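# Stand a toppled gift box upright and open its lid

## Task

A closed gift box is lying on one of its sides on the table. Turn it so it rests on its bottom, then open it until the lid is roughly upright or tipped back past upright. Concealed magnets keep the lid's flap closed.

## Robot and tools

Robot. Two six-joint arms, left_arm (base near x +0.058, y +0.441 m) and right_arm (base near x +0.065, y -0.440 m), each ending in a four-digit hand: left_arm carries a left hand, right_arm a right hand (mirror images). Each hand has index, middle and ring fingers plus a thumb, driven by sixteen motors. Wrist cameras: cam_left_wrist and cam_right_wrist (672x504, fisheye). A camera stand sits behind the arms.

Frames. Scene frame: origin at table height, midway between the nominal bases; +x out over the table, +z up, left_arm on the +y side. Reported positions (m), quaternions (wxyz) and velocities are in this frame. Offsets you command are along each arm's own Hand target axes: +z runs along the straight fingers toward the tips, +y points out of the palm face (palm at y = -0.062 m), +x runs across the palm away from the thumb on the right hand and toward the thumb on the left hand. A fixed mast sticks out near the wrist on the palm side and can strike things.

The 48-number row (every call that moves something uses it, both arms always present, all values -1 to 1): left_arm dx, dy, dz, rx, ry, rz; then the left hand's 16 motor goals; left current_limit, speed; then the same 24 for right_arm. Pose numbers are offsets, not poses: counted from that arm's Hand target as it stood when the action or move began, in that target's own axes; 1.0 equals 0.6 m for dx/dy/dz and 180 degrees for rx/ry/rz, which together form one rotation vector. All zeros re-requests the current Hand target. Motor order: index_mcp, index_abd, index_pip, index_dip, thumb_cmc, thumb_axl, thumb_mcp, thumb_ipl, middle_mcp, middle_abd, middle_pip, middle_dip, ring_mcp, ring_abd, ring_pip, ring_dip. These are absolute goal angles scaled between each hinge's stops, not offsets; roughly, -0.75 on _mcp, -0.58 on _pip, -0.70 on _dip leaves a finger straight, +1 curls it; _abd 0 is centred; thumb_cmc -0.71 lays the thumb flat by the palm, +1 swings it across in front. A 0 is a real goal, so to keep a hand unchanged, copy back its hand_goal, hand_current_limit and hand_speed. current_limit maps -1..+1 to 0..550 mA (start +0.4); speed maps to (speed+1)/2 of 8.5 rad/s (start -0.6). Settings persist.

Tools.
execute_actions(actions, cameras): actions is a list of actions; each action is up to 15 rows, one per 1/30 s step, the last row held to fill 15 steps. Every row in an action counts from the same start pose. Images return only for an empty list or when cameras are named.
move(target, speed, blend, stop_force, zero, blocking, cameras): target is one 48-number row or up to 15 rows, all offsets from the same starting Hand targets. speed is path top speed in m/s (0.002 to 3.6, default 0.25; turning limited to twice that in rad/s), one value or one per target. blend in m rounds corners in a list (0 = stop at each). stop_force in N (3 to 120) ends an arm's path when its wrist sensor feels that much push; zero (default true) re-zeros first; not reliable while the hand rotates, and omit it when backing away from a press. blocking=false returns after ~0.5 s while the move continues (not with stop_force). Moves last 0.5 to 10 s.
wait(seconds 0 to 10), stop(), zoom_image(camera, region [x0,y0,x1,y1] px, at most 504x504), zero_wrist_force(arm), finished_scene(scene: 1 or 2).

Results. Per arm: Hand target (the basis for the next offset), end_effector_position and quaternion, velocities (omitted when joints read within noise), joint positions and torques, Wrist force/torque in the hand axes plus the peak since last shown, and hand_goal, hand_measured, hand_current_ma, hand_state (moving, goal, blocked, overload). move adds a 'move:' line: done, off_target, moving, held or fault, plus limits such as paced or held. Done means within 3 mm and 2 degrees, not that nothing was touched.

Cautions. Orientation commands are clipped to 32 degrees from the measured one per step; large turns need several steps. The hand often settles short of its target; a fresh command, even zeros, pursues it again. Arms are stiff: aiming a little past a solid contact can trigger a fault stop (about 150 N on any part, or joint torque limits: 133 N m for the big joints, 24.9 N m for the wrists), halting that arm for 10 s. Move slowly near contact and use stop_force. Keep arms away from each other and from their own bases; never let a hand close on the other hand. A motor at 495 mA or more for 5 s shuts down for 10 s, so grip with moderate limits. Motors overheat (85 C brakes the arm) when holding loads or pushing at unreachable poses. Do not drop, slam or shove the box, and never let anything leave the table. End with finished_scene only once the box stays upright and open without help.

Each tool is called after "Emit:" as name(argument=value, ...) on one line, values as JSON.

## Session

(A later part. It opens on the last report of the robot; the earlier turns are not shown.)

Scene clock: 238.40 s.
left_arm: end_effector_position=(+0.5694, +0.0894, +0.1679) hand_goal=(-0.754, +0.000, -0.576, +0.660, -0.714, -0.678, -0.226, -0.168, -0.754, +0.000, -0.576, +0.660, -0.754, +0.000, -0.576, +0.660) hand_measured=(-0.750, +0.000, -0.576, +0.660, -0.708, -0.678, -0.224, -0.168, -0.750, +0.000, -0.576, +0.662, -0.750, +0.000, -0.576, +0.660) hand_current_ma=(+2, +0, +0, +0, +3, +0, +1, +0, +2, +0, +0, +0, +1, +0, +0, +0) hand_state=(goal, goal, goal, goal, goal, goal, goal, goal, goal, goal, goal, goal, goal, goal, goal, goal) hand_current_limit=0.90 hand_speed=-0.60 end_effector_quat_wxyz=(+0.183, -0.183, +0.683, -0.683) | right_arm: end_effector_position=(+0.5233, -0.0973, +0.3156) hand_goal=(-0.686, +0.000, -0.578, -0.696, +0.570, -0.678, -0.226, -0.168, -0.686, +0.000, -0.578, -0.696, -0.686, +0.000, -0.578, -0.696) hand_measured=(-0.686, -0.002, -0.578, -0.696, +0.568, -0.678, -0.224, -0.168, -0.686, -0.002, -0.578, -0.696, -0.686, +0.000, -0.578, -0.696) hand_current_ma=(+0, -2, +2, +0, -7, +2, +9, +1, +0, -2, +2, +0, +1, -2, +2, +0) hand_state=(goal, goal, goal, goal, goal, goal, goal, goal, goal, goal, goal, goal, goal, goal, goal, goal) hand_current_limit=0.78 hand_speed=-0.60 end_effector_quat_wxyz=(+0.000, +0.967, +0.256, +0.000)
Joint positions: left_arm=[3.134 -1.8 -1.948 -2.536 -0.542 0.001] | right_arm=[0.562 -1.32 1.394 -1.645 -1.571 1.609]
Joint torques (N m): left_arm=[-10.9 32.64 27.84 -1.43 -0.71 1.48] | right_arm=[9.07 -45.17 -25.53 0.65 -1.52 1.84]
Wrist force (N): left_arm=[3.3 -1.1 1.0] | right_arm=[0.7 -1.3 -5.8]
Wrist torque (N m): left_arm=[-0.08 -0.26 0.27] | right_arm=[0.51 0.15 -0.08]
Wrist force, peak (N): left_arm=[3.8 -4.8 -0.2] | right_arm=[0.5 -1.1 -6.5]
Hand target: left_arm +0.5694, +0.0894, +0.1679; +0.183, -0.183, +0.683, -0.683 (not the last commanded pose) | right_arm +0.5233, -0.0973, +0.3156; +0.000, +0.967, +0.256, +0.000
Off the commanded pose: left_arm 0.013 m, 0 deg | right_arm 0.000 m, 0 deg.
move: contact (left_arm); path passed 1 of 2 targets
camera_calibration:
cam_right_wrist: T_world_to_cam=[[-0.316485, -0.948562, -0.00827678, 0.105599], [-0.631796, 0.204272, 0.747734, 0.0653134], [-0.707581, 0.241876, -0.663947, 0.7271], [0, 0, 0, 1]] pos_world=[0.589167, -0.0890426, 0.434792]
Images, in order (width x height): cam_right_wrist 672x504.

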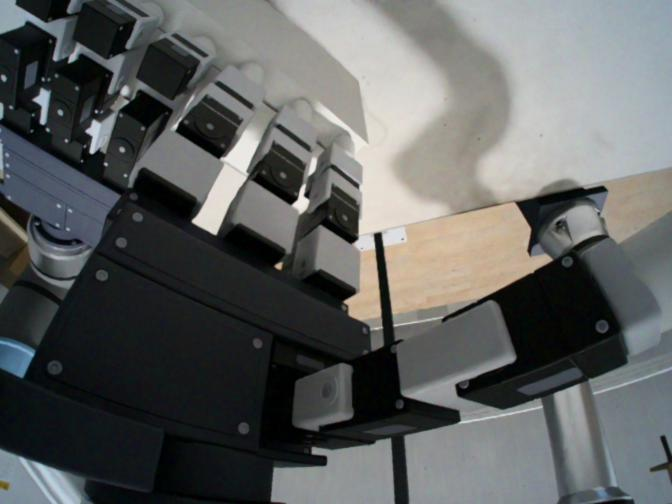

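Emit:
move(target=[0,0,0,0,0,0,-0.754,0,-0.576,0.66,-0.714,-0.678,-0.226,-0.168,-0.754,0,-0.576,0.66,-0.754,0,-0.576,0.66,0.9,-0.6,0,0,0.015,0,0,0,-0.685,0,-0.577,-0.696,0.571,-0.678,-0.226,-0.168,-0.685,0,-0.577,-0.696,-0.685,0,-0.577,-0.696,0.78,-0.6], speed=0.005, stop_force=35)

Emit:
move(target=[0,0,0,0,0,0,-0.6,0,-0.5,0.72,-0.714,-0.678,-0.226,-0.168,-0.6,0,-0.5,0.72,-0.6,0,-0.5,0.72,0.8,-0.8,0,0,0,0,0,0,-0.685,0,-0.577,-0.696,0.571,-0.678,-0.226,-0.168,-0.685,0,-0.577,-0.696,-0.685,0,-0.577,-0.696,0.78,-0.6], speed=0.012)

Emit:
move(target=[0,0,-0.05,0,0,0,-0.6,0,-0.5,0.8,-0.714,-0.678,-0.226,-0.168,-0.6,0,-0.5,0.8,-0.6,0,-0.5,0.8,0.75,-0.8,0,0,0,0,0,0,-0.685,0,-0.577,-0.696,0.571,-0.678,-0.226,-0.168,-0.685,0,-0.577,-0.696,-0.685,0,-0.577,-0.696,0.78,-0.6], speed=0.012, stop_force=30, cameras=["cam_left_wrist","cam_right_wrist"])

Emit:
zoom_image(camera="cam_right_wrist", region=[60, 0, 360, 220])

Scene clock: 255.13 s.
left_arm: end_effector_position=(+0.5694, +0.0894, +0.1679) hand_goal=(-0.754, +0.000, -0.576, +0.660, -0.714, -0.678, -0.226, -0.168, -0.754, +0.000, -0.576, +0.660, -0.754, +0.000, -0.576, +0.660) hand_measured=(-0.750, +0.000, -0.576, +0.660, -0.708, -0.678, -0.224, -0.168, -0.750, +0.000, -0.576, +0.660, -0.750, +0.000, -0.576, +0.660) hand_current_ma=(+2, +0, +0, +0, +3, +0, +1, +0, +2, +0, +0, +0, +1, +0, +0, +0) hand_state=(goal, goal, goal, goal, goal, goal, goal, goal, goal, goal, goal, goal, goal, goal, goal, goal) hand_current_limit=0.90 hand_speed=-0.60 end_effector_quat_wxyz=(+0.183, -0.183, +0.683, -0.683) | right_arm: end_effector_position=(+0.5234, -0.0973, +0.3145) hand_goal=(-0.686, +0.000, -0.578, -0.696, +0.570, -0.678, -0.226, -0.168, -0.686, +0.000, -0.578, -0.696, -0.686, +0.000, -0.578, -0.696) hand_measured=(-0.684, -0.004, -0.578, -0.696, +0.568, -0.678, -0.224, -0.168, -0.684, -0.004, -0.578, -0.696, -0.684, -0.004, -0.578, -0.696) hand_current_ma=(+5, -12, +2, +0, -7, +2, +9, +1, +6, -12, +2, +0, +6, -12, +2, +0) hand_state=(goal, goal, goal, goal, goal, goal, goal, goal, goal, goal, goal, goal, goal, goal, goal, goal) hand_current_limit=0.78 hand_speed=-0.60 end_effector_quat_wxyz=(+0.000, +0.967, +0.256, +0.000)
Joint positions: left_arm=[3.134 -1.8 -1.948 -2.536 -0.542 0.001] | right_arm=[0.562 -1.32 1.397 -1.648 -1.571 1.609]
Joint torques (N m): left_arm=[-10.85 32.18 26.54 -1.48 -0.84 1.36] | right_arm=[6.26 -13.76 -11.59 3.47 1.11 1.92]
Wrist force (N): left_arm=[3.4 -1.6 1.7] | right_arm=[0.1 -3.8 -39.4]
Wrist torque (N m): left_arm=[-0.13 -0.25 0.29] | right_arm=[2.95 0.74 -0.16]
Wrist force, peak (N): left_arm=[3.5 -1.5 2.0] | right_arm=[-0.4 -4.2 -46.3]
Hand target: left_arm +0.5694, +0.0894, +0.1679; +0.183, -0.183, +0.683, -0.683 | right_arm +0.5234, -0.0973, +0.3145; +0.000, +0.967, +0.256, +0.000 (not the last commanded pose)
Off the commanded pose: left_arm 0.000 m, 0 deg | right_arm 0.008 m, 0 deg.
move: contact (right_arm)

Scene clock: 255.63 s.
left_arm: end_effector_position=(+0.5695, +0.0894, +0.1680) hand_goal=(-0.600, +0.000, -0.500, +0.720, -0.714, -0.678, -0.226, -0.168, -0.600, +0.000, -0.500, +0.720, -0.600, +0.000, -0.500, +0.720) hand_measured=(-0.740, +0.000, -0.556, +0.682, -0.708, -0.678, -0.224, -0.168, -0.742, +0.000, -0.558, +0.684, -0.738, +0.000, -0.566, +0.674) hand_current_ma=(-443, +0, -93, -49, +3, +0, +1, +0, -452, +0, -98, -46, -434, +0, -118, -67) hand_state=(blocked, goal, blocked, blocked, goal, goal, goal, goal, blocked, goal, blocked, blocked, blocked, goal, blocked, blocked) hand_current_limit=0.80 hand_speed=-0.80 end_effector_quat_wxyz=(+0.183, -0.183, +0.683, -0.683) | right_arm: end_effector_position=(+0.5234, -0.0973, +0.3145) hand_goal=(-0.686, +0.000, -0.578, -0.696, +0.570, -0.678, -0.226, -0.168, -0.686, +0.000, -0.578, -0.696, -0.686, +0.000, -0.578, -0.696) hand_measured=(-0.686, -0.004, -0.578, -0.696, +0.568, -0.678, -0.224, -0.168, -0.686, -0.004, -0.578, -0.696, -0.686, -0.004, -0.578, -0.696) hand_current_ma=(+1, -12, +0, +0, -7, +2, +9, +1, +2, -12, +0, +0, +2, -12, +0, +0) hand_state=(goal, goal, goal, goal, goal, goal, goal, goal, goal, goal, goal, goal, goal, goal, goal, goal) hand_current_limit=0.78 hand_speed=-0.60 end_effector_quat_wxyz=(+0.000, +0.967, +0.256, +0.000)
Joint positions: left_arm=[3.134 -1.8 -1.948 -2.536 -0.542 0.001] | right_arm=[0.562 -1.32 1.397 -1.648 -1.571 1.609]
Joint torques (N m): left_arm=[-7.77 21.62 12.11 -1.5 -0.85 1.37] | right_arm=[4.23 -13.79 -9.64 3.32 0.94 1.85]
Wrist force (N): left_arm=[3.6 -14.3 12.0] | right_arm=[0.3 -4.5 -40.2]
Wrist torque (N m): left_arm=[0.16 0.00 0.58] | right_arm=[3.11 0.77 -0.17]
Wrist force, peak (N): left_arm=[3.8 -14.8 11.9] | right_arm=[0.2 -4.5 -40.6]
Hand target: left_arm +0.5694, +0.0894, +0.1679; +0.183, -0.183, +0.683, -0.683 | right_arm +0.5234, -0.0973, +0.3145; +0.000, +0.967, +0.256, +0.000
Off the commanded pose: left_arm 0.000 m, 0 deg | right_arm 0.000 m, 0 deg.
move: done

Scene clock: 259.17 s.
left_arm: end_effector_position=(+0.5544, +0.1154, +0.1679) hand_goal=(-0.600, +0.000, -0.500, +0.800, -0.714, -0.678, -0.226, -0.168, -0.600, +0.000, -0.500, +0.800, -0.600, +0.000, -0.500, +0.800) hand_measured=(-0.738, -0.014, -0.556, +0.756, -0.708, -0.678, -0.224, -0.168, -0.736, +0.002, -0.558, +0.750, -0.730, +0.004, -0.566, +0.772) hand_current_ma=(-429, -8, -93, -62, +3, +0, +1, +0, -428, +1, -98, -78, -397, +1, -118, -32) hand_state=(blocked, goal, blocked, blocked, goal, goal, goal, goal, blocked, goal, blocked, blocked, blocked, goal, blocked, blocked) hand_current_limit=0.75 hand_speed=-0.80 end_effector_quat_wxyz=(+0.183, -0.183, +0.683, -0.683) | right_arm: end_effector_position=(+0.5234, -0.0973, +0.3145) hand_goal=(-0.686, +0.000, -0.578, -0.696, +0.570, -0.678, -0.226, -0.168, -0.686, +0.000, -0.578, -0.696, -0.686, +0.000, -0.578, -0.696) hand_measured=(-0.674, +0.008, -0.572, -0.694, +0.568, -0.678, -0.224, -0.168, -0.690, +0.006, -0.580, -0.696, -0.702, +0.006, -0.592, -0.704) hand_current_ma=(+44, +24, +17, +5, -7, +2, +9, +1, -10, +20, -8, -2, -59, +16, -54, -25) hand_state=(goal, goal, goal, goal, goal, goal, goal, goal, goal, goal, goal, goal, goal, goal, goal, goal) hand_current_limit=0.78 hand_speed=-0.60 end_effector_quat_wxyz=(+0.000, +0.967, +0.256, +0.000)
Joint positions: left_arm=[3.198 -1.752 -2.01 -2.523 -0.477 0.001] | right_arm=[0.562 -1.32 1.397 -1.648 -1.571 1.609]
Joint torques (N m): left_arm=[18.68 23.73 4.54 0.64 0.9 -1.42] | right_arm=[-5.75 -13.84 0.1 2.06 1.03 1.72]
Wrist force (N): left_arm=[5.4 -15.9 12.8] | right_arm=[1.4 -4.4 -42.6]
Wrist torque (N m): left_arm=[0.08 0.08 0.51] | right_arm=[3.31 1.81 -0.26]
Wrist force, peak (N): left_arm=[5.5 -16.1 13.0] | right_arm=[1.3 -4.2 -42.9]
Hand target: left_arm +0.5544, +0.1154, +0.1679; +0.183, -0.183, +0.683, -0.683 | right_arm +0.5234, -0.0973, +0.3145; +0.000, +0.967, +0.256, +0.000
Off the commanded pose: left_arm 0.000 m, 0 deg | right_arm 0.000 m, 0 deg.
move: done
camera_calibration:
cam_left_wrist: T_world_to_cam=[[0.700669, 0.376789, 0.605882, -0.568294], [-0.713335, 0.38742, 0.584002, 0.209794], [-0.0146852, -0.841389, 0.54023, 0.140973], [0, 0, 0, 1]] pos_world=[0.54991, 0.251461, 0.145641]
cam_right_wrist: T_world_to_cam=[[-0.316413, -0.948581, -0.00877212, 0.105729], [-0.632194, 0.203965, 0.747482, 0.0663888], [-0.707258, 0.242059, -0.664225, 0.726246], [0, 0, 0, 1]] pos_world=[0.589068, -0.0890424, 0.433693]

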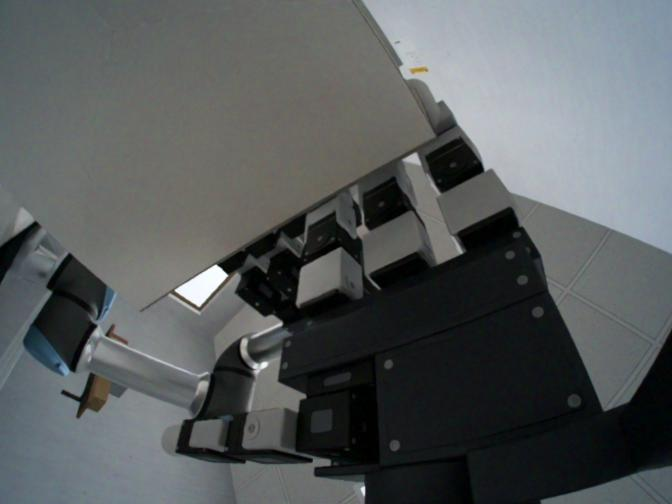

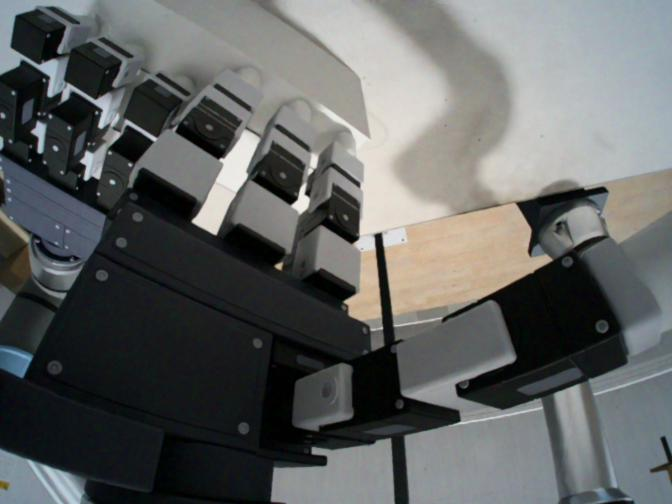

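Scaled by 1.680 from the camera's 672x504 image, which has a finer 960x720 frame.

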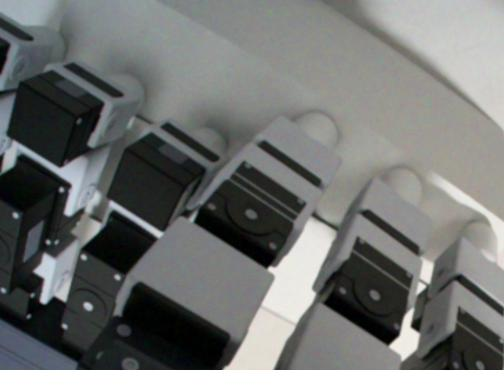

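Emit:
move(target=[0,0,-0.06,0,0,0,-0.72,0,-0.56,0.76,-0.714,-0.678,-0.226,-0.168,-0.72,0,-0.56,0.76,-0.72,0,-0.56,0.76,0.5,-0.8,0,0,0,0,0,0,-0.685,0,-0.577,-0.696,0.571,-0.678,-0.226,-0.168,-0.685,0,-0.577,-0.696,-0.685,0,-0.577,-0.696,0.78,-0.6], speed=0.02, stop_force=30, cameras=["cam_left_wrist","cam_right_wrist"])

Emit:
zoom_image(camera="cam_right_wrist", region=[60, 0, 360, 220])

Scene clock: 269.13 s.
left_arm: end_effector_position=(+0.5364, +0.1466, +0.1680) hand_goal=(-0.720, +0.000, -0.560, +0.760, -0.714, -0.678, -0.226, -0.168, -0.720, +0.000, -0.560, +0.760, -0.720, +0.000, -0.560, +0.760) hand_measured=(-0.742, -0.006, -0.574, +0.754, -0.708, -0.678, -0.224, -0.168, -0.740, +0.002, -0.578, +0.748, -0.736, +0.004, -0.580, +0.754) hand_current_ma=(-22, -2, -9, -2, +3, +0, +1, +0, -21, +0, -15, -8, -15, +1, -18, -3) hand_state=(blocked, goal, goal, goal, goal, goal, goal, goal, blocked, goal, goal, goal, goal, goal, blocked, goal) hand_current_limit=0.50 hand_speed=-0.80 end_effector_quat_wxyz=(+0.183, -0.183, +0.683, -0.683) | right_arm: end_effector_position=(+0.5234, -0.0973, +0.3145) hand_goal=(-0.686, +0.000, -0.578, -0.696, +0.570, -0.678, -0.226, -0.168, -0.686, +0.000, -0.578, -0.696, -0.686, +0.000, -0.578, -0.696) hand_measured=(-0.672, +0.008, -0.570, -0.694, +0.568, -0.678, -0.224, -0.168, -0.686, +0.008, -0.580, -0.696, -0.698, +0.006, -0.592, -0.704) hand_current_ma=(+55, +25, +23, +8, -7, +2, +9, +1, +0, +21, -8, -2, -48, +17, -54, -25) hand_state=(goal, goal, goal, goal, goal, goal, goal, goal, goal, goal, goal, goal, goal, goal, goal, goal) hand_current_limit=0.78 hand_speed=-0.60 end_effector_quat_wxyz=(+0.000, +0.967, +0.256, +0.000)
Joint positions: left_arm=[3.284 -1.695 -2.078 -2.511 -0.392 0.001] | right_arm=[0.562 -1.32 1.397 -1.648 -1.571 1.609]
Joint torques (N m): left_arm=[13.92 26.69 9.89 2.14 1.65 -1.37] | right_arm=[-12.9 -13.72 2.25 0.61 1.09 1.89]
Wrist force (N): left_arm=[2.8 -3.8 4.5] | right_arm=[1.4 -3.1 -40.2]
Wrist torque (N m): left_arm=[-0.10 -0.17 0.25] | right_arm=[3.01 1.80 -0.20]
Wrist force, peak (N): left_arm=[5.7 -16.3 13.0] | right_arm=[1.4 -4.2 -42.9]
Hand target: left_arm +0.5364, +0.1466, +0.1680; +0.183, -0.183, +0.683, -0.683 | right_arm +0.5234, -0.0973, +0.3145; +0.000, +0.967, +0.256, +0.000
Off the commanded pose: left_arm 0.000 m, 0 deg | right_arm 0.000 m, 0 deg.
move: done
camera_calibration:
cam_left_wrist: T_world_to_cam=[[0.70072, 0.376761, 0.605841, -0.56745], [-0.713286, 0.387447, 0.584045, 0.184827], [-0.014686, -0.841389, 0.54023, 0.16696], [0, 0, 0, 1]] pos_world=[0.53191, 0.282661, 0.145641]
cam_right_wrist: T_world_to_cam=[[-0.316475, -0.948561, -0.00870251, 0.105737], [-0.632164, 0.204055, 0.747483, 0.0663784], [-0.707257, 0.242061, -0.664224, 0.726245], [0, 0, 0, 1]] pos_world=[0.589068, -0.0890425, 0.433693]

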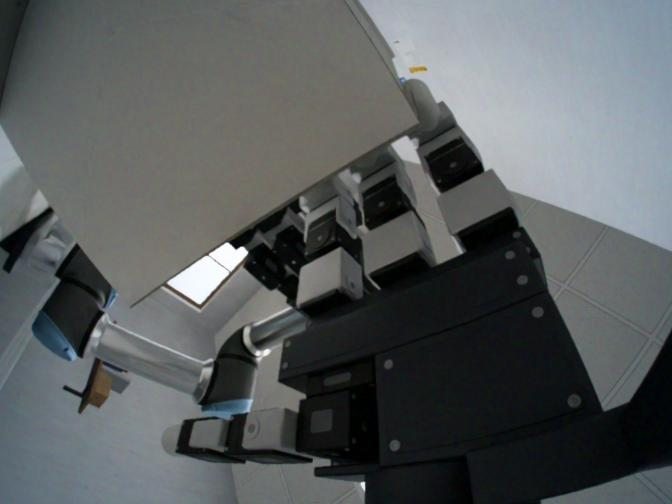

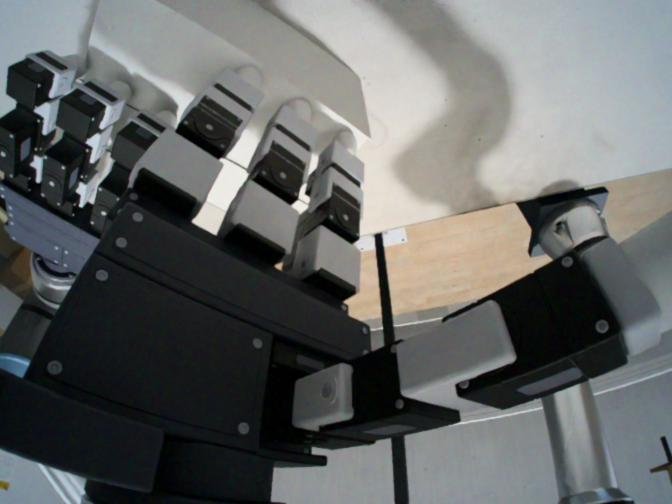

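Scaled by 1.680 from the camera's 672x504 image, which has a finer 960x720 frame.

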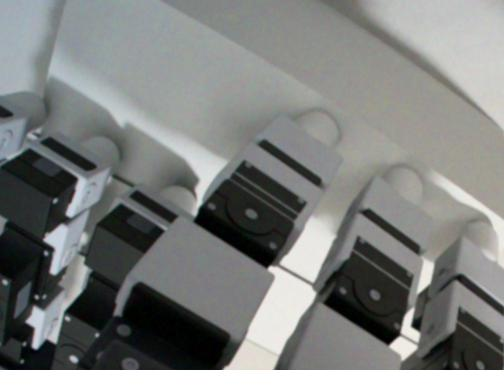

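Emit:
move(target=[[0,0,0,0,0,0,-0.72,0,-0.56,0.76,0.571,-0.678,-0.226,-0.168,-0.72,0,-0.56,0.76,-0.72,0,-0.56,0.76,0.7,-0.8,0,0,0,0,0,0,-0.685,0,-0.577,-0.696,0.571,-0.678,-0.226,-0.168,-0.685,0,-0.577,-0.696,-0.685,0,-0.577,-0.696,0.78,-0.6],[0,0.005,-0.11,0,0,0,-0.72,0,-0.56,0.76,0.571,-0.678,-0.226,-0.168,-0.72,0,-0.56,0.76,-0.72,0,-0.56,0.76,0.7,-0.8,0,0,0,0,0,0,-0.685,0,-0.577,-0.696,0.571,-0.678,-0.226,-0.168,-0.685,0,-0.577,-0.696,-0.685,0,-0.577,-0.696,0.78,-0.6]], speed=0.02, cameras=["cam_left_wrist","cam_right_wrist"])

Emit:
zoom_image(camera="cam_right_wrist", region=[0, 0, 300, 220])

Scene clock: 297.43 s.
left_arm: end_effector_position=(+0.5035, +0.2036, +0.1650) hand_goal=(-0.720, +0.000, -0.560, +0.760, +0.570, -0.678, -0.226, -0.168, -0.720, +0.000, -0.560, +0.760, -0.720, +0.000, -0.560, +0.760) hand_measured=(-0.714, -0.002, -0.560, +0.758, +0.568, -0.678, -0.228, -0.170, -0.712, +0.002, -0.560, +0.758, -0.714, +0.004, -0.560, +0.756) hand_current_ma=(+3, -1, +0, -1, +0, +0, -1, -1, +4, +0, +0, -1, +3, +1, +0, -1) hand_state=(goal, goal, goal, goal, goal, goal, goal, goal, goal, goal, goal, goal, goal, goal, goal, goal) hand_current_limit=0.70 hand_speed=-0.80 end_effector_quat_wxyz=(+0.183, -0.183, +0.683, -0.683) | right_arm: end_effector_position=(+0.5234, -0.0973, +0.3145) hand_goal=(-0.686, +0.000, -0.578, -0.696, +0.570, -0.678, -0.226, -0.168, -0.686, +0.000, -0.578, -0.696, -0.686, +0.000, -0.578, -0.696) hand_measured=(-0.662, +0.010, -0.566, -0.690, +0.568, -0.678, -0.224, -0.168, -0.676, +0.008, -0.574, -0.696, -0.686, +0.008, -0.588, -0.704) hand_current_ma=(+95, +30, +46, +21, -7, +2, +9, +1, +34, +27, +13, +3, -2, +22, -38, -25) hand_state=(blocked, goal, goal, goal, goal, goal, goal, goal, goal, goal, goal, goal, goal, goal, goal, goal) hand_current_limit=0.78 hand_speed=-0.60 end_effector_quat_wxyz=(+0.000, +0.967, +0.256, +0.000)
Joint positions: left_arm=[3.465 -1.602 -2.19 -2.493 -0.21 0.002] | right_arm=[0.562 -1.32 1.397 -1.648 -1.571 1.609]
Joint torques (N m): left_arm=[12.46 23.28 11.13 2.47 1.77 -1.74] | right_arm=[-12.46 -13.5 -6.56 0.58 1.1 1.82]
Wrist force (N): left_arm=[2.9 -0.7 1.3] | right_arm=[1.5 -2.1 -35.9]
Wrist torque (N m): left_arm=[-0.16 -0.26 0.17] | right_arm=[2.57 1.86 -0.20]
Wrist force, peak (N): left_arm=[2.6 -6.1 6.5] | right_arm=[1.5 -3.0 -40.6]
Hand target: left_arm +0.5035, +0.2038, +0.1650; +0.183, -0.183, +0.683, -0.683 | right_arm +0.5234, -0.0973, +0.3145; +0.000, +0.967, +0.256, +0.000
Off the commanded pose: left_arm 0.000 m, 0 deg | right_arm 0.000 m, 0 deg.
move: done
camera_calibration:
cam_left_wrist: T_world_to_cam=[[0.700642, 0.376804, 0.605904, -0.564138], [-0.713362, 0.387406, 0.583979, 0.140991], [-0.0146848, -0.841389, 0.54023, 0.216086], [0, 0, 0, 1]] pos_world=[0.499009, 0.339761, 0.142741]
cam_right_wrist: T_world_to_cam=[[-0.316496, -0.948554, -0.00867798, 0.105739], [-0.632153, 0.204087, 0.747483, 0.0663747], [-0.707257, 0.242061, -0.664224, 0.726245], [0, 0, 0, 1]] pos_world=[0.589068, -0.0890425, 0.433693]

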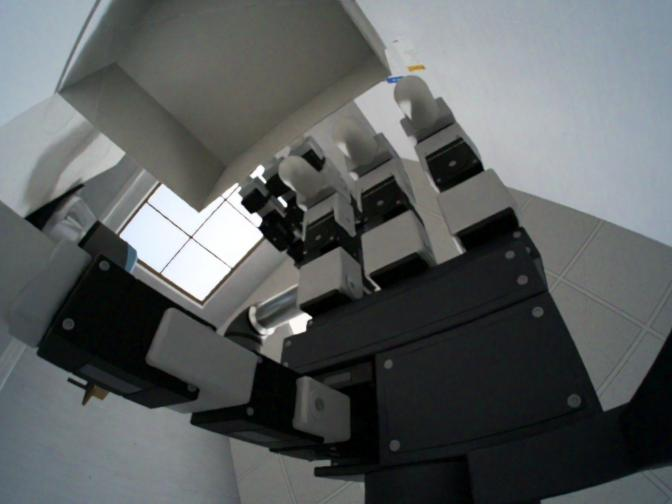

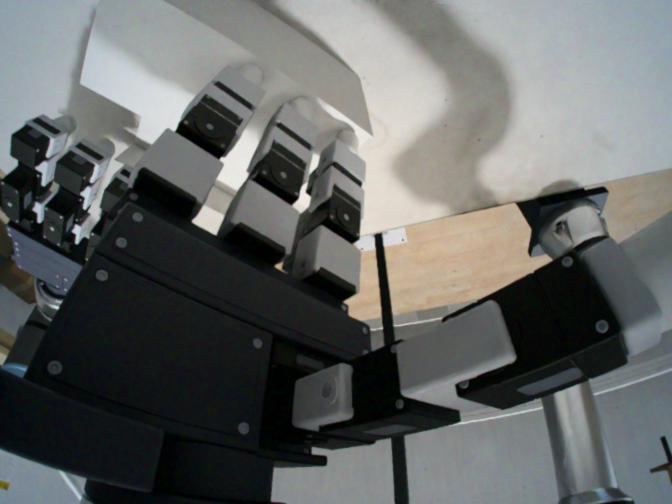

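Scaled by 1.680 from the camera's 672x504 image, which has a finer 960x720 frame.

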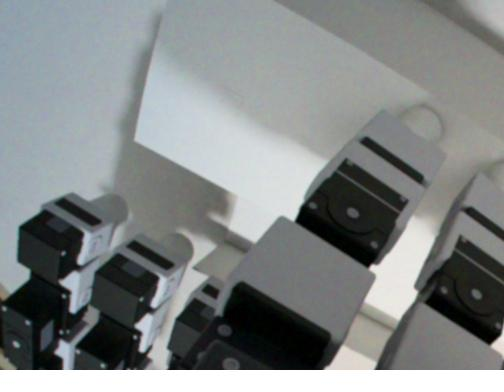

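Emit:
move(target=[[0,-0.08,0,0,0,0,-0.72,0,-0.56,0.76,0.571,-0.678,-0.226,-0.168,-0.72,0,-0.56,0.76,-0.72,0,-0.56,0.76,0.7,-0.6,0,0,-0.04,0,0,0,-0.685,0,-0.577,-0.696,0.571,-0.678,-0.226,-0.168,-0.685,0,-0.577,-0.696,-0.685,0,-0.577,-0.696,0.78,-0.6],[0,-0.3,-0.1,0,0,0,-0.754,0,-0.576,-0.69,-0.714,-0.678,-0.226,-0.168,-0.754,0,-0.576,-0.69,-0.754,0,-0.576,-0.69,0.8,-0.6,0,0.09,-0.06,0,0,0,-0.685,0,-0.577,-0.696,0.571,-0.678,-0.226,-0.168,-0.685,0,-0.577,-0.696,-0.685,0,-0.577,-0.696,0.78,-0.6]], speed=0.1, cameras=["cam_left_wrist"])

Emit:
move(target=[[0,0,0,0,0,0.4,-0.754,0,-0.576,-0.69,-0.714,-0.678,-0.226,-0.168,-0.754,0,-0.576,-0.69,-0.754,0.0,-0.576,-0.69,0.8,-0.4,0,0,0,0,0,0,-0.685,0,-0.577,-0.696,0.571,-0.678,-0.226,-0.168,-0.685,0,-0.577,-0.696,-0.685,0,-0.577,-0.696,0.78,-0.6],[0,0,0,0,0,0.8,-0.754,0,-0.576,-0.69,-0.714,-0.678,-0.226,-0.168,-0.754,0,-0.576,-0.69,-0.754,0.0,-0.576,-0.69,0.8,-0.4,0,0,0,0,0,0,-0.685,0,-0.577,-0.696,0.571,-0.678,-0.226,-0.168,-0.685,0,-0.577,-0.696,-0.685,0,-0.577,-0.696,0.78,-0.6],[0,0,0,0,0,1.0,-0.754,0,-0.576,-0.69,-0.714,-0.678,-0.226,-0.168,-0.754,0,-0.576,-0.69,-0.754,0.0,-0.576,-0.69,0.8,-0.4,0,0,0,0,0,0,-0.685,0,-0.577,-0.696,0.571,-0.678,-0.226,-0.168,-0.685,0,-0.577,-0.696,-0.685,0,-0.577,-0.696,0.78,-0.6]], speed=0.25, cameras=["cam_left_wrist","cam_right_wrist"])

Scene clock: 331.97 s.
left_arm: end_effector_position=(+0.4735, +0.2557, +0.3450) hand_goal=(-0.754, +0.000, -0.576, -0.690, -0.714, -0.678, -0.226, -0.168, -0.754, +0.000, -0.576, -0.690, -0.754, +0.000, -0.576, -0.690) hand_measured=(-0.736, -0.002, -0.570, -0.686, -0.694, -0.678, -0.228, -0.170, -0.732, +0.002, -0.570, -0.686, -0.736, +0.004, -0.570, -0.686) hand_current_ma=(+17, -1, +2, +1, +17, +0, -1, -1, +23, +0, +3, +1, +17, +1, +3, +1) hand_state=(goal, goal, goal, goal, goal, goal, goal, goal, blocked, goal, goal, goal, goal, goal, goal, goal) hand_current_limit=0.80 hand_speed=-0.60 end_effector_quat_wxyz=(+0.183, -0.183, +0.683, -0.683) | right_arm: end_effector_position=(+0.5501, -0.1442, +0.3505) hand_goal=(-0.686, +0.000, -0.578, -0.696, +0.570, -0.678, -0.226, -0.168, -0.686, +0.000, -0.578, -0.696, -0.686, +0.000, -0.578, -0.696) hand_measured=(-0.682, +0.004, -0.576, -0.694, +0.568, -0.678, -0.224, -0.168, -0.684, +0.004, -0.576, -0.696, -0.688, +0.002, -0.580, -0.698) hand_current_ma=(+11, +9, +8, +8, -7, +2, +9, +1, +9, +9, +7, +3, -3, +7, -8, -9) hand_state=(goal, goal, goal, goal, goal, goal, goal, goal, goal, goal, goal, goal, goal, goal, goal, goal) hand_current_limit=0.78 hand_speed=-0.60 end_effector_quat_wxyz=(+0.000, +0.967, +0.256, +0.000)
Joint positions: left_arm=[3.659 -1.327 -1.931 -2.97 -0.016 -0.055] | right_arm=[0.471 -1.352 1.345 -1.564 -1.571 1.518]
Joint torques (N m): left_arm=[-10.25 2.59 30.22 -2.2 -1.2 1.96] | right_arm=[-13.67 -50.12 -29.02 -0.19 1.72 -0.91]
Wrist force (N): left_arm=[2.7 -0.5 1.1] | right_arm=[0.2 0.0 -0.1]
Wrist torque (N m): left_arm=[-0.12 -0.22 0.24] | right_arm=[0.06 -0.09 0.06]
Wrist force, peak (N): left_arm=[2.9 -1.2 1.1] | right_arm=[1.9 -2.0 -36.2]
Hand target: left_arm +0.4735, +0.2557, +0.3450; +0.183, -0.183, +0.683, -0.683 | right_arm +0.5501, -0.1442, +0.3505; +0.000, +0.967, +0.256, +0.000
Off the commanded pose: left_arm 0.000 m, 0 deg | right_arm 0.000 m, 0 deg.
move: done
camera_calibration:
cam_left_wrist: T_world_to_cam=[[0.700304, 0.377518, 0.60585, -0.671759], [-0.713687, 0.388085, 0.58313, -0.00539908], [-0.0149787, -0.840756, 0.541207, 0.161843], [0, 0, 0, 1]] pos_world=[0.469006, 0.391767, 0.322542]
Images, in order (width x height): cam_left_wrist 672x504.

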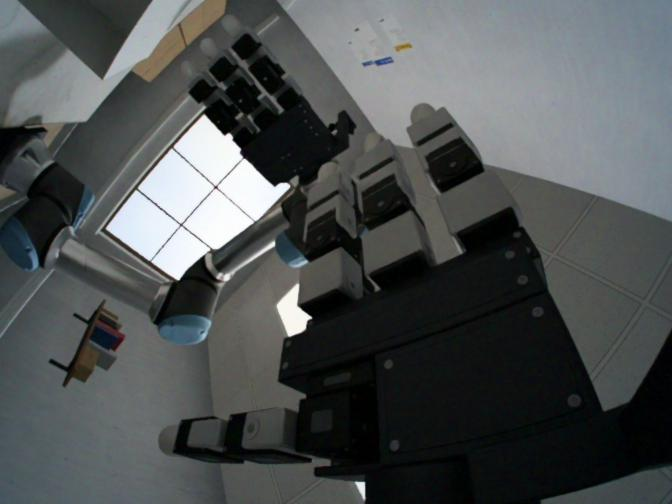

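Scene clock: 340.60 s.
left_arm: end_effector_position=(+0.4731, +0.2564, +0.3450) hand_goal=(-0.754, +0.000, -0.576, -0.690, -0.714, -0.678, -0.226, -0.168, -0.754, +0.000, -0.576, -0.690, -0.754, +0.000, -0.576, -0.690) hand_measured=(-0.760, -0.002, -0.576, -0.688, -0.720, -0.678, -0.228, -0.170, -0.762, -0.002, -0.576, -0.688, -0.760, -0.002, -0.576, -0.688) hand_current_ma=(-3, -1, +0, +1, -3, +0, -1, -1, -4, +0, +0, +1, -3, +0, +0, +1) hand_state=(goal, goal, goal, goal, goal, goal, goal, goal, goal, goal, goal, goal, goal, goal, goal, goal) hand_current_limit=0.80 hand_speed=-0.40 end_effector_quat_wxyz=(+0.685, +0.684, +0.178, +0.178) | right_arm: end_effector_position=(+0.5501, -0.1442, +0.3505) hand_goal=(-0.686, +0.000, -0.578, -0.696, +0.570, -0.678, -0.226, -0.168, -0.686, +0.000, -0.578, -0.696, -0.686, +0.000, -0.578, -0.696) hand_measured=(-0.682, +0.004, -0.576, -0.694, +0.568, -0.678, -0.224, -0.168, -0.684, +0.004, -0.576, -0.696, -0.688, +0.002, -0.580, -0.698) hand_current_ma=(+11, +9, +8, +8, -7, +2, +9, +1, +9, +9, +7, +3, -3, +7, -8, -9) hand_state=(goal, goal, goal, goal, goal, goal, goal, goal, goal, goal, goal, goal, goal, goal, goal, goal) hand_current_limit=0.78 hand_speed=-0.60 end_effector_quat_wxyz=(+0.000, +0.967, +0.256, +0.000)
Joint positions: left_arm=[3.66 -1.257 -2.609 -1.34 -0.002 2.065] | right_arm=[0.471 -1.352 1.345 -1.564 -1.571 1.518]
Joint torques (N m): left_arm=[13.38 -3.05 27.35 0.12 -3.22 2.15] | right_arm=[-13.85 -50 -28.84 -0.22 1.64 -0.86]
Wrist force (N): left_arm=[-1.4 -0.2 -0.7] | right_arm=[0.5 0.0 0.2]
Wrist torque (N m): left_arm=[0.42 0.10 -0.26] | right_arm=[0.04 -0.13 0.08]
Wrist force, peak (N): left_arm=[2.9 -0.3 1.3] | right_arm=[0.6 -0.3 0.3]
Hand target: left_arm +0.4735, +0.2557, +0.3450; +0.683, +0.683, +0.183, +0.183 | right_arm +0.5501, -0.1442, +0.3505; +0.000, +0.967, +0.256, +0.000
Off the commanded pose: left_arm 0.001 m, 1 deg | right_arm 0.000 m, 0 deg.
move: done
camera_calibration:
cam_left_wrist: T_world_to_cam=[[-0.682607, -0.408906, -0.605676, 0.602186], [0.0341095, 0.810071, -0.585339, -0.0647985], [0.729989, -0.420216, -0.539013, 0.0748797], [0, 0, 0, 1]] pos_world=[0.358605, 0.330194, 0.367162]
cam_right_wrist: T_world_to_cam=[[-0.316475, -0.948561, -0.00870251, 0.0700441], [-0.632164, 0.204055, 0.747483, 0.0659812], [-0.707257, 0.242061, -0.664224, 0.780465], [0, 0, 0, 1]] pos_world=[0.615868, -0.135942, 0.469693]

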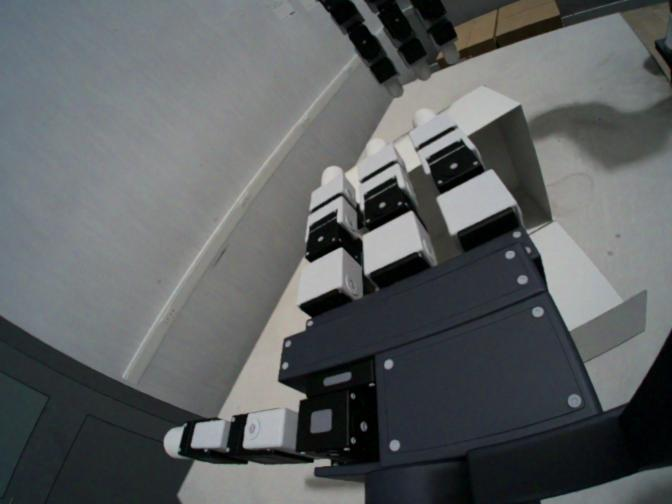

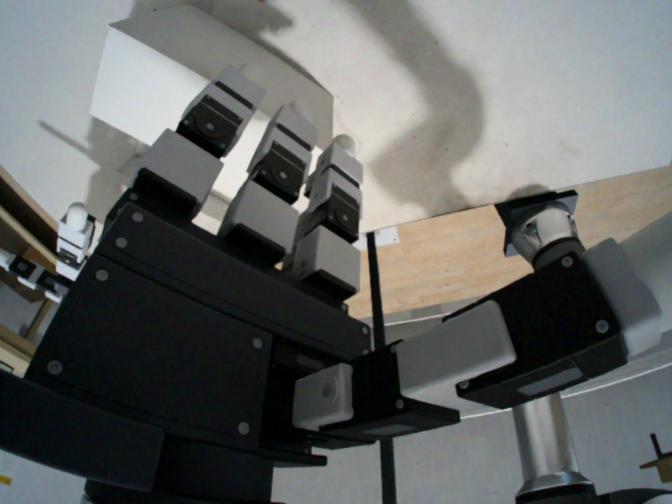

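Emit:
move(target=[[-0.038,-0.06,-0.0626,0,0,0,-0.754,0,-0.576,-0.69,-0.714,-0.678,-0.226,-0.168,-0.754,0,-0.576,-0.69,-0.754,0.0,-0.576,-0.69,0.8,-0.4,0.075,0,0.05,0,0,0,-0.685,0,-0.577,-0.696,0.571,-0.678,-0.226,-0.168,-0.685,0,-0.577,-0.696,-0.685,0,-0.577,-0.696,0.78,-0.6],[-0.038,-0.1667,-0.0626,0,0,0,-0.754,0,-0.576,-0.69,-0.714,-0.678,-0.226,-0.168,-0.754,0,-0.576,-0.69,-0.754,0.0,-0.576,-0.69,0.8,-0.4,0.075,0,0.24,0,0,0,-0.685,0,-0.577,-0.696,0.571,-0.678,-0.226,-0.168,-0.685,0,-0.577,-0.696,-0.685,0,-0.577,-0.696,0.78,-0.6]], speed=0.1, cameras=["cam_left_wrist","cam_right_wrist"])

Scene clock: 363.47 s.
left_arm: end_effector_position=(+0.4350, +0.2768, +0.2450) hand_goal=(-0.754, +0.000, -0.576, -0.690, -0.714, -0.678, -0.226, -0.168, -0.754, +0.000, -0.576, -0.690, -0.754, +0.000, -0.576, -0.690) hand_measured=(-0.760, -0.002, -0.576, -0.688, -0.720, -0.678, -0.228, -0.170, -0.762, -0.002, -0.576, -0.688, -0.760, -0.002, -0.576, -0.688) hand_current_ma=(-3, -1, +0, +1, -3, +0, -1, -1, -4, +0, +0, +1, -3, +0, +0, +1) hand_state=(goal, goal, goal, goal, goal, goal, goal, goal, goal, goal, goal, goal, goal, goal, goal, goal) hand_current_limit=0.80 hand_speed=-0.40 end_effector_quat_wxyz=(+0.682, +0.684, +0.183, +0.183) | right_arm: end_effector_position=(+0.5894, -0.1221, +0.2274) hand_goal=(-0.686, +0.000, -0.578, -0.696, +0.570, -0.678, -0.226, -0.168, -0.686, +0.000, -0.578, -0.696, -0.686, +0.000, -0.578, -0.696) hand_measured=(-0.980, +0.000, -0.540, -0.694, +0.568, -0.678, -0.222, -0.168, -0.964, +0.000, -0.574, -0.696, -0.688, +0.002, -0.580, -0.698) hand_current_ma=(-489, +1, +152, +8, -6, +2, +15, +1, -490, +2, +13, +3, -6, +5, -4, -8) hand_state=(blocked, goal, blocked, goal, goal, goal, goal, goal, blocked, goal, goal, goal, goal, goal, goal, goal) hand_current_limit=0.78 hand_speed=-0.60 end_effector_quat_wxyz=(+0.000, +0.967, +0.256, +0.001)
Joint positions: left_arm=[3.83 -1.538 -2.59 -2.141 0.154 3.127] | right_arm=[0.474 -1.207 1.472 -1.839 -1.571 1.522]
Joint torques (N m): left_arm=[-12.87 2.04 20.2 -2.57 -1.42 1.93] | right_arm=[-1.3 -38.86 -18.23 -2.62 -0.06 0.58]
Wrist force (N): left_arm=[-1.5 -0.2 -0.3] | right_arm=[2.3 4.7 -20.7]
Wrist torque (N m): left_arm=[0.40 0.11 -0.32] | right_arm=[2.74 -0.26 0.11]
Wrist force, peak (N): left_arm=[-1.9 -0.5 -0.5] | right_arm=[-9.7 47.6 -144.8]
Hand target: left_arm +0.4350, +0.2768, +0.2450; +0.683, +0.683, +0.183, +0.183 | right_arm +0.5894, -0.1221, +0.2274; +0.000, +0.967, +0.256, +0.001 (not the last commanded pose)
Off the commanded pose: left_arm 0.000 m, 0 deg | right_arm 0.021 m, 0 deg.
FORCE FAULT: contact force on the right arm reached its limit, and that arm stopped. The contact can be on any part of that arm, not only on its tool. That arm's remaining commands of this call were not run. That arm is still stopped at the end of this call. That arm stays stopped for about 8 more seconds. Until then a move that you send moves the other arm only, and its call returns only when the move has ended. Once the stop has ended, the next robot result says so. If the stop ends while you think or write, that arm runs what you send next, counted from a new Hand target: where the arm stands when the stop ends. While its stop runs, that arm, its gripper or tool too, takes no new command. Until it ends, the stop uses up actions while you think or wait. An arm that is not stopped still takes commands.
move: fault (right_arm)
camera_calibration:
cam_left_wrist: T_world_to_cam=[[-0.677821, -0.416667, -0.605762, 0.524049], [0.0207731, 0.812729, -0.582271, -0.134283], [0.734934, -0.407259, -0.542229, 0.0523692], [0, 0, 0, 1]] pos_world=[0.319513, 0.348818, 0.267656]
cam_right_wrist: T_world_to_cam=[[-0.316858, -0.948423, -0.00973826, 0.102842], [-0.633446, 0.203964, 0.746421, 0.179346], [-0.705937, 0.242679, -0.665403, 0.72071], [0, 0, 0, 1]] pos_world=[0.654968, -0.113943, 0.346696]

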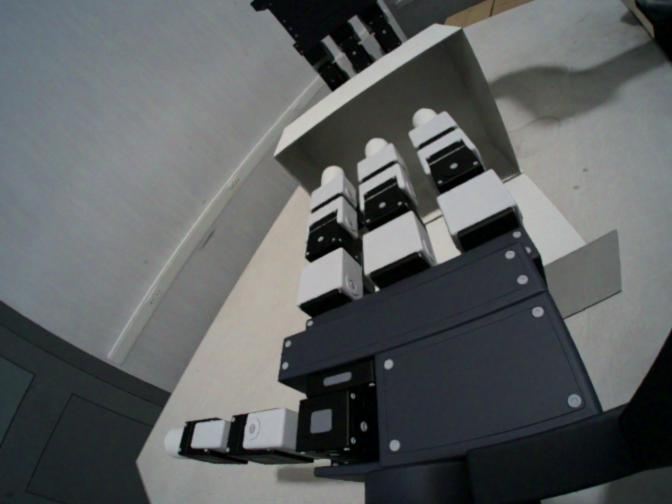

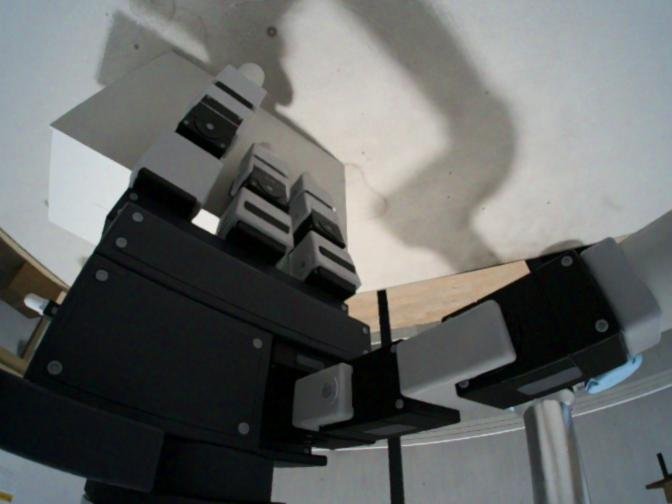

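Emit:
wait(seconds=9)

Emit:
move(target=[0,0,0,0,0,0,-0.754,0,-0.576,-0.69,-0.714,-0.678,-0.226,-0.168,-0.754,0,-0.576,-0.69,-0.754,0.0,-0.576,-0.69,0.8,-0.4,0,0,-0.23,0,0,0,-0.685,0,-0.577,-0.696,0.571,-0.678,-0.226,-0.168,-0.685,0,-0.577,-0.696,-0.685,0,-0.577,-0.696,0.4,-0.6], speed=0.06, cameras=["cam_left_wrist","cam_right_wrist"])

Scene clock: 380.83 s.
left_arm: end_effector_position=(+0.4350, +0.2768, +0.2450) hand_goal=(-0.754, +0.000, -0.576, -0.690, -0.714, -0.678, -0.226, -0.168, -0.754, +0.000, -0.576, -0.690, -0.754, +0.000, -0.576, -0.690) hand_measured=(-0.760, -0.002, -0.576, -0.688, -0.720, -0.678, -0.228, -0.170, -0.762, -0.002, -0.576, -0.688, -0.760, -0.002, -0.576, -0.688) hand_current_ma=(-3, -1, +0, +1, -3, +0, -1, -1, -4, +0, +0, +1, -3, +0, +0, +1) hand_state=(goal, goal, goal, goal, goal, goal, goal, goal, goal, goal, goal, goal, goal, goal, goal, goal) hand_current_limit=0.80 hand_speed=-0.40 end_effector_quat_wxyz=(+0.682, +0.684, +0.183, +0.183) | right_arm: end_effector_position=(+0.5894, -0.1221, +0.2274) hand_goal=(-0.686, +0.000, -0.578, -0.696, +0.570, -0.678, -0.226, -0.168, -0.686, +0.000, -0.578, -0.696, -0.686, +0.000, -0.578, -0.696) hand_measured=(-0.980, +0.000, -0.540, -0.694, +0.568, -0.678, -0.222, -0.168, -0.964, +0.000, -0.574, -0.696, -0.688, +0.002, -0.580, -0.698) hand_current_ma=(-489, +1, +152, +8, -6, +2, +15, +1, -489, +2, +13, +3, -6, +5, -4, -8) hand_state=(blocked, goal, blocked, goal, goal, goal, goal, goal, blocked, goal, goal, goal, goal, goal, goal, goal) hand_current_limit=0.78 hand_speed=-0.60 end_effector_quat_wxyz=(+0.000, +0.967, +0.256, +0.001)
Joint positions: left_arm=[3.83 -1.538 -2.59 -2.141 0.154 3.127] | right_arm=[0.474 -1.207 1.472 -1.839 -1.571 1.522]
Joint torques (N m): left_arm=[-13.82 2.09 20.47 -2.29 -1.34 1.9] | right_arm=[-1.04 -39.94 -7.14 -2.34 -0.09 0.42]
Wrist force (N): left_arm=[-1.4 0.2 -0.6] | right_arm=[1.8 4.5 -20.3]
Wrist torque (N m): left_arm=[0.48 0.08 -0.31] | right_arm=[2.68 -0.24 0.05]
Wrist force, peak (N): left_arm=[-1.7 -0.3 -0.4] | right_arm=[2.2 5.1 -21.2]
Hand target: left_arm +0.4350, +0.2768, +0.2450; +0.683, +0.683, +0.183, +0.183 | right_arm +0.5894, -0.1221, +0.2274; +0.000, +0.967, +0.256, +0.001 (not the last commanded pose)
Off the commanded pose: left_arm 0.000 m, 0 deg | right_arm 0.021 m, 0 deg.
FORCE FAULT, CONTINUED: the right arm's stop, for the force fault that an earlier result reported, is over. The rest of the stop counts as 16 of the actions that you can send in this scene. During its stop the right arm's controller moved it back a little. That arm's target is now where it stood when the stop ended, not its last command. That arm accepts commands again.
wait: 9.00 s; at rest from the start

Scene clock: 383.73 s.
left_arm: end_effector_position=(+0.4350, +0.2768, +0.2450) hand_goal=(-0.754, +0.000, -0.576, -0.690, -0.714, -0.678, -0.226, -0.168, -0.754, +0.000, -0.576, -0.690, -0.754, +0.000, -0.576, -0.690) hand_measured=(-0.760, -0.002, -0.576, -0.688, -0.720, -0.678, -0.228, -0.170, -0.762, -0.002, -0.576, -0.688, -0.760, -0.002, -0.576, -0.688) hand_current_ma=(-3, -1, +0, +1, -3, +0, -1, -1, -4, +0, +0, +1, -3, +0, +0, +1) hand_state=(goal, goal, goal, goal, goal, goal, goal, goal, goal, goal, goal, goal, goal, goal, goal, goal) hand_current_limit=0.80 hand_speed=-0.40 end_effector_quat_wxyz=(+0.682, +0.684, +0.183, +0.183) | right_arm: end_effector_position=(+0.5891, -0.1222, +0.3652) hand_goal=(-0.686, +0.000, -0.578, -0.696, +0.570, -0.678, -0.226, -0.168, -0.686, +0.000, -0.578, -0.696, -0.686, +0.000, -0.578, -0.696) hand_measured=(-0.688, +0.000, -0.576, -0.694, +0.568, -0.678, -0.222, -0.168, -0.688, +0.000, -0.576, -0.696, -0.688, +0.002, -0.580, -0.698) hand_current_ma=(-7, +1, +9, +8, -6, +2, +15, +1, -5, +2, +8, +3, -6, +5, -4, -8) hand_state=(goal, goal, goal, goal, goal, goal, goal, goal, goal, goal, goal, goal, goal, goal, goal, goal) hand_current_limit=0.40 hand_speed=-0.60 end_effector_quat_wxyz=(+0.000, +0.967, +0.256, +0.001)
Joint positions: left_arm=[3.83 -1.538 -2.59 -2.141 0.154 3.127] | right_arm=[0.474 -1.239 1.162 -1.496 -1.571 1.522]
Joint torques (N m): left_arm=[-12.98 1.73 19.55 -2.2 -1.41 1.89] | right_arm=[8.83 -26.24 -30.26 -0.19 0.36 1.94]
Wrist force (N): left_arm=[-1.3 0.1 -0.5] | right_arm=[1.4 1.5 -0.4]
Wrist torque (N m): left_arm=[0.46 0.08 -0.31] | right_arm=[0.31 -0.25 0.09]
Wrist force, peak (N): left_arm=[-1.5 -0.2 -0.7] | right_arm=[1.8 4.4 -20.6]
Hand target: left_arm +0.4350, +0.2768, +0.2450; +0.682, +0.684, +0.183, +0.183 | right_arm +0.5891, -0.1222, +0.3654; +0.000, +0.967, +0.256, +0.001
Off the commanded pose: left_arm 0.000 m, 0 deg | right_arm 0.000 m, 0 deg.
move: done
camera_calibration:
cam_left_wrist: T_world_to_cam=[[-0.677822, -0.416701, -0.605738, 0.524055], [0.0207444, 0.812712, -0.582296, -0.134261], [0.734934, -0.407259, -0.542229, 0.052369], [0, 0, 0, 1]] pos_world=[0.319513, 0.348817, 0.267656]
cam_right_wrist: T_world_to_cam=[[-0.316857, -0.948423, -0.00973808, 0.103994], [-0.633498, 0.203981, 0.746372, 0.0763046], [-0.705891, 0.242662, -0.665457, 0.812276], [0, 0, 0, 1]] pos_world=[0.654668, -0.114043, 0.484596]

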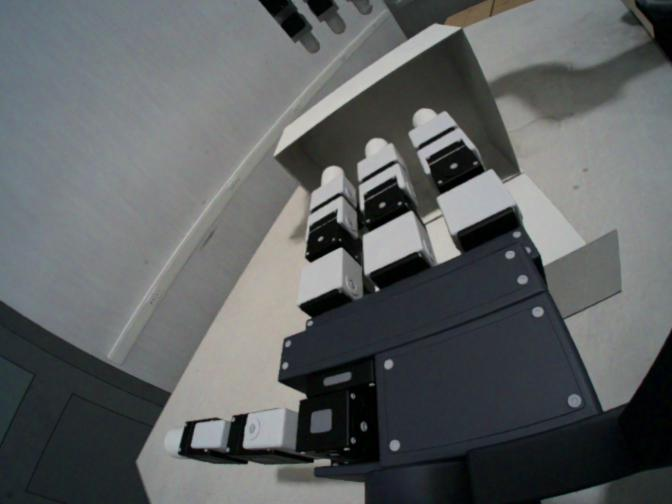

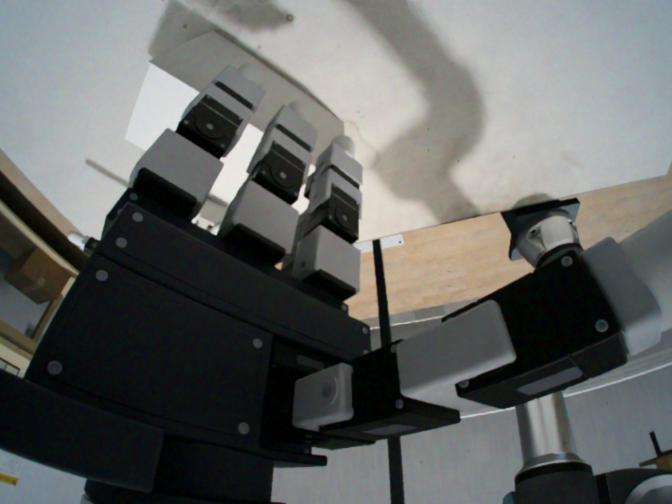

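Emit:
move(target=[0,0,0,0,0,0,-0.754,0,-0.576,-0.69,-0.714,-0.678,-0.226,-0.168,-0.754,0,-0.576,-0.69,-0.754,0.0,-0.576,-0.69,0.8,-0.4,0,0.14,0,0,0,0,-0.685,0,-0.577,-0.696,0.571,-0.678,-0.226,-0.168,-0.685,0,-0.577,-0.696,-0.685,0,-0.577,-0.696,0.4,-0.6], speed=0.1, cameras=["cam_right_wrist"])

Emit:
zoom_image(camera="cam_right_wrist", region=[100, 0, 450, 200])

Scene clock: 411.00 s.
left_arm: end_effector_position=(+0.4350, +0.2768, +0.2450) hand_goal=(-0.754, +0.000, -0.576, -0.690, -0.714, -0.678, -0.226, -0.168, -0.754, +0.000, -0.576, -0.690, -0.754, +0.000, -0.576, -0.690) hand_measured=(-0.760, -0.002, -0.576, -0.688, -0.720, -0.678, -0.228, -0.170, -0.762, -0.002, -0.576, -0.688, -0.760, -0.002, -0.576, -0.688) hand_current_ma=(-3, -1, +0, +1, -3, +0, -1, -1, -4, +0, +0, +1, -3, +0, +0, +1) hand_state=(goal, goal, goal, goal, goal, goal, goal, goal, goal, goal, goal, goal, goal, goal, goal, goal) hand_current_limit=0.80 hand_speed=-0.40 end_effector_quat_wxyz=(+0.682, +0.684, +0.183, +0.183) | right_arm: end_effector_position=(+0.6305, -0.1950, +0.3654) hand_goal=(-0.686, +0.000, -0.578, -0.696, +0.570, -0.678, -0.226, -0.168, -0.686, +0.000, -0.578, -0.696, -0.686, +0.000, -0.578, -0.696) hand_measured=(-0.688, +0.000, -0.576, -0.694, +0.568, -0.678, -0.222, -0.168, -0.688, +0.000, -0.576, -0.696, -0.688, +0.002, -0.580, -0.698) hand_current_ma=(-6, +1, +8, +8, -6, +2, +15, +1, -5, +2, +7, +3, -5, +5, -4, -8) hand_state=(goal, goal, goal, goal, goal, goal, goal, goal, goal, goal, goal, goal, goal, goal, goal, goal) hand_current_limit=0.40 hand_speed=-0.60 end_effector_quat_wxyz=(+0.000, +0.967, +0.256, +0.001)
Joint positions: left_arm=[3.83 -1.538 -2.59 -2.141 0.154 3.127] | right_arm=[0.341 -1.26 1.189 -1.502 -1.571 1.389]
Joint torques (N m): left_arm=[-12.86 2.57 19.69 -2.43 -1.25 1.87] | right_arm=[-13.48 -53.92 -16.75 -4.79 2.16 -0.98]
Wrist force (N): left_arm=[-1.2 0.0 -0.4] | right_arm=[1.3 1.4 -0.4]
Wrist torque (N m): left_arm=[0.44 0.07 -0.30] | right_arm=[0.28 -0.22 0.17]
Wrist force, peak (N): left_arm=[-1.7 0.0 -0.5] | right_arm=[1.1 2.0 -0.3]
Hand target: left_arm +0.4350, +0.2768, +0.2450; +0.682, +0.684, +0.183, +0.183 | right_arm +0.6306, -0.1952, +0.3654; +0.000, +0.967, +0.256, +0.001
Off the commanded pose: left_arm 0.000 m, 0 deg | right_arm 0.000 m, 0 deg.
move: done
camera_calibration:
cam_right_wrist: T_world_to_cam=[[-0.316858, -0.948423, -0.00973826, 0.0480689], [-0.633446, 0.203964, 0.746421, 0.117244], [-0.705937, 0.242679, -0.665403, 0.85924], [0, 0, 0, 1]] pos_world=[0.696068, -0.186843, 0.484696]
Images, in order (width x height): cam_right_wrist 672x504.

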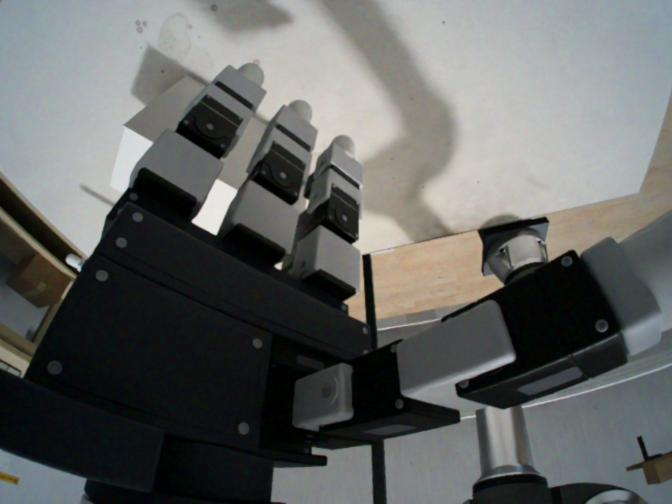

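Scaled by 1.440 from the camera's 672x504 image, which has a finer 960x720 frame.

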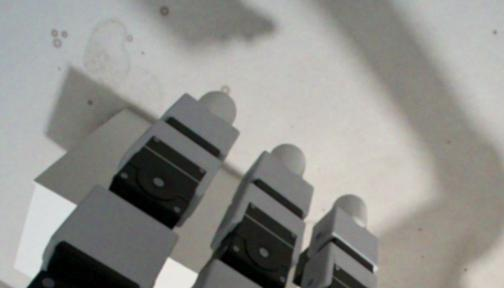

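Emit:
execute_actions(actions=[])

Scene clock: 442.80 s.
left_arm: end_effector_position=(+0.4350, +0.2768, +0.2450) hand_goal=(-0.754, +0.000, -0.576, -0.690, -0.714, -0.678, -0.226, -0.168, -0.754, +0.000, -0.576, -0.690, -0.754, +0.000, -0.576, -0.690) hand_measured=(-0.760, -0.002, -0.576, -0.688, -0.720, -0.678, -0.228, -0.170, -0.762, -0.002, -0.576, -0.688, -0.760, -0.002, -0.576, -0.688) hand_current_ma=(-3, -1, +0, +1, -3, +0, -1, -1, -4, +0, +0, +1, -3, +0, +0, +1) hand_state=(goal, goal, goal, goal, goal, goal, goal, goal, goal, goal, goal, goal, goal, goal, goal, goal) hand_current_limit=0.80 hand_speed=-0.40 end_effector_quat_wxyz=(+0.682, +0.684, +0.183, +0.183) | right_arm: end_effector_position=(+0.6306, -0.1952, +0.3654) hand_goal=(-0.686, +0.000, -0.578, -0.696, +0.570, -0.678, -0.226, -0.168, -0.686, +0.000, -0.578, -0.696, -0.686, +0.000, -0.578, -0.696) hand_measured=(-0.688, +0.000, -0.576, -0.694, +0.568, -0.678, -0.222, -0.168, -0.688, +0.000, -0.576, -0.696, -0.688, +0.002, -0.580, -0.698) hand_current_ma=(-6, +1, +8, +8, -6, +2, +15, +1, -5, +2, +7, +3, -5, +5, -4, -8) hand_state=(goal, goal, goal, goal, goal, goal, goal, goal, goal, goal, goal, goal, goal, goal, goal, goal) hand_current_limit=0.40 hand_speed=-0.60 end_effector_quat_wxyz=(+0.000, +0.967, +0.256, +0.001)
Joint positions: left_arm=[3.83 -1.538 -2.59 -2.141 0.154 3.127] | right_arm=[0.341 -1.26 1.189 -1.502 -1.571 1.388]
Joint velocities: within noise
Joint torques (N m): left_arm=[-12.79 1.67 19.78 -2.24 -1.28 1.86] | right_arm=[-13.09 -53.99 -17.17 -4.75 2.02 -0.89]
Motor temperatures (°C): left_arm=[30 34 31 38 32 35] | right_arm=[28 36 29 32 33 35]
Wrist force (N): left_arm=[-1.2 0.0 -0.5] | right_arm=[1.3 1.6 -0.3]
Wrist torque (N m): left_arm=[0.45 0.07 -0.30] | right_arm=[0.30 -0.22 0.18]
Wrist force, peak (N): left_arm=[-1.7 0.0 -0.6] | right_arm=[1.5 1.5 -0.6]
Hand target: left_arm +0.4350, +0.2768, +0.2450; +0.682, +0.684, +0.183, +0.183 | right_arm +0.6306, -0.1952, +0.3654; +0.000, +0.967, +0.256, +0.001
Off the commanded pose: left_arm 0.000 m, 0 deg | right_arm 0.000 m, 0 deg.
camera_calibration:
cam_left_wrist: T_world_to_cam=[[-0.677822, -0.416701, -0.605738, 0.524055], [0.0207444, 0.812712, -0.582296, -0.134261], [0.734934, -0.407259, -0.542229, 0.052369], [0, 0, 0, 1]] pos_world=[0.319513, 0.348817, 0.267656]
cam_right_wrist: T_world_to_cam=[[-0.316858, -0.948423, -0.00973826, 0.0479109], [-0.633446, 0.203964, 0.746421, 0.117348], [-0.705937, 0.242679, -0.665403, 0.85936], [0, 0, 0, 1]] pos_world=[0.696168, -0.187043, 0.484696]

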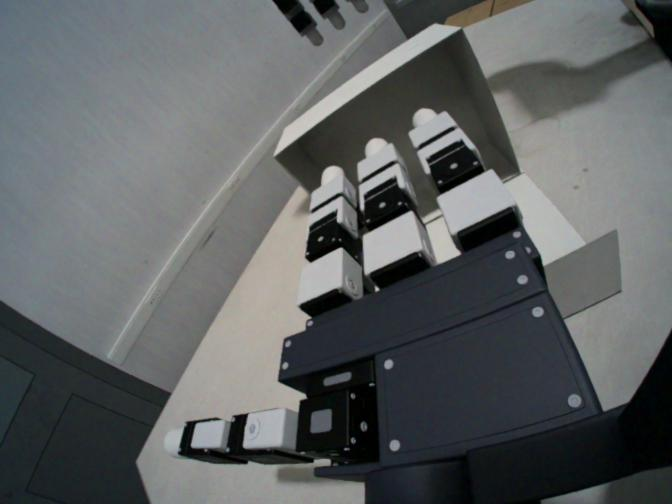

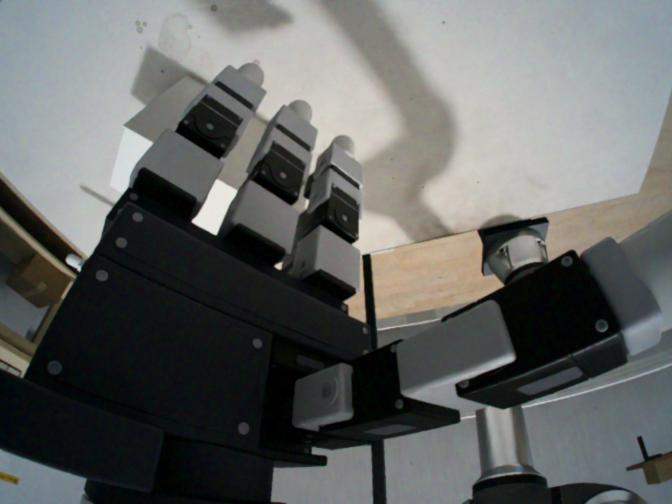

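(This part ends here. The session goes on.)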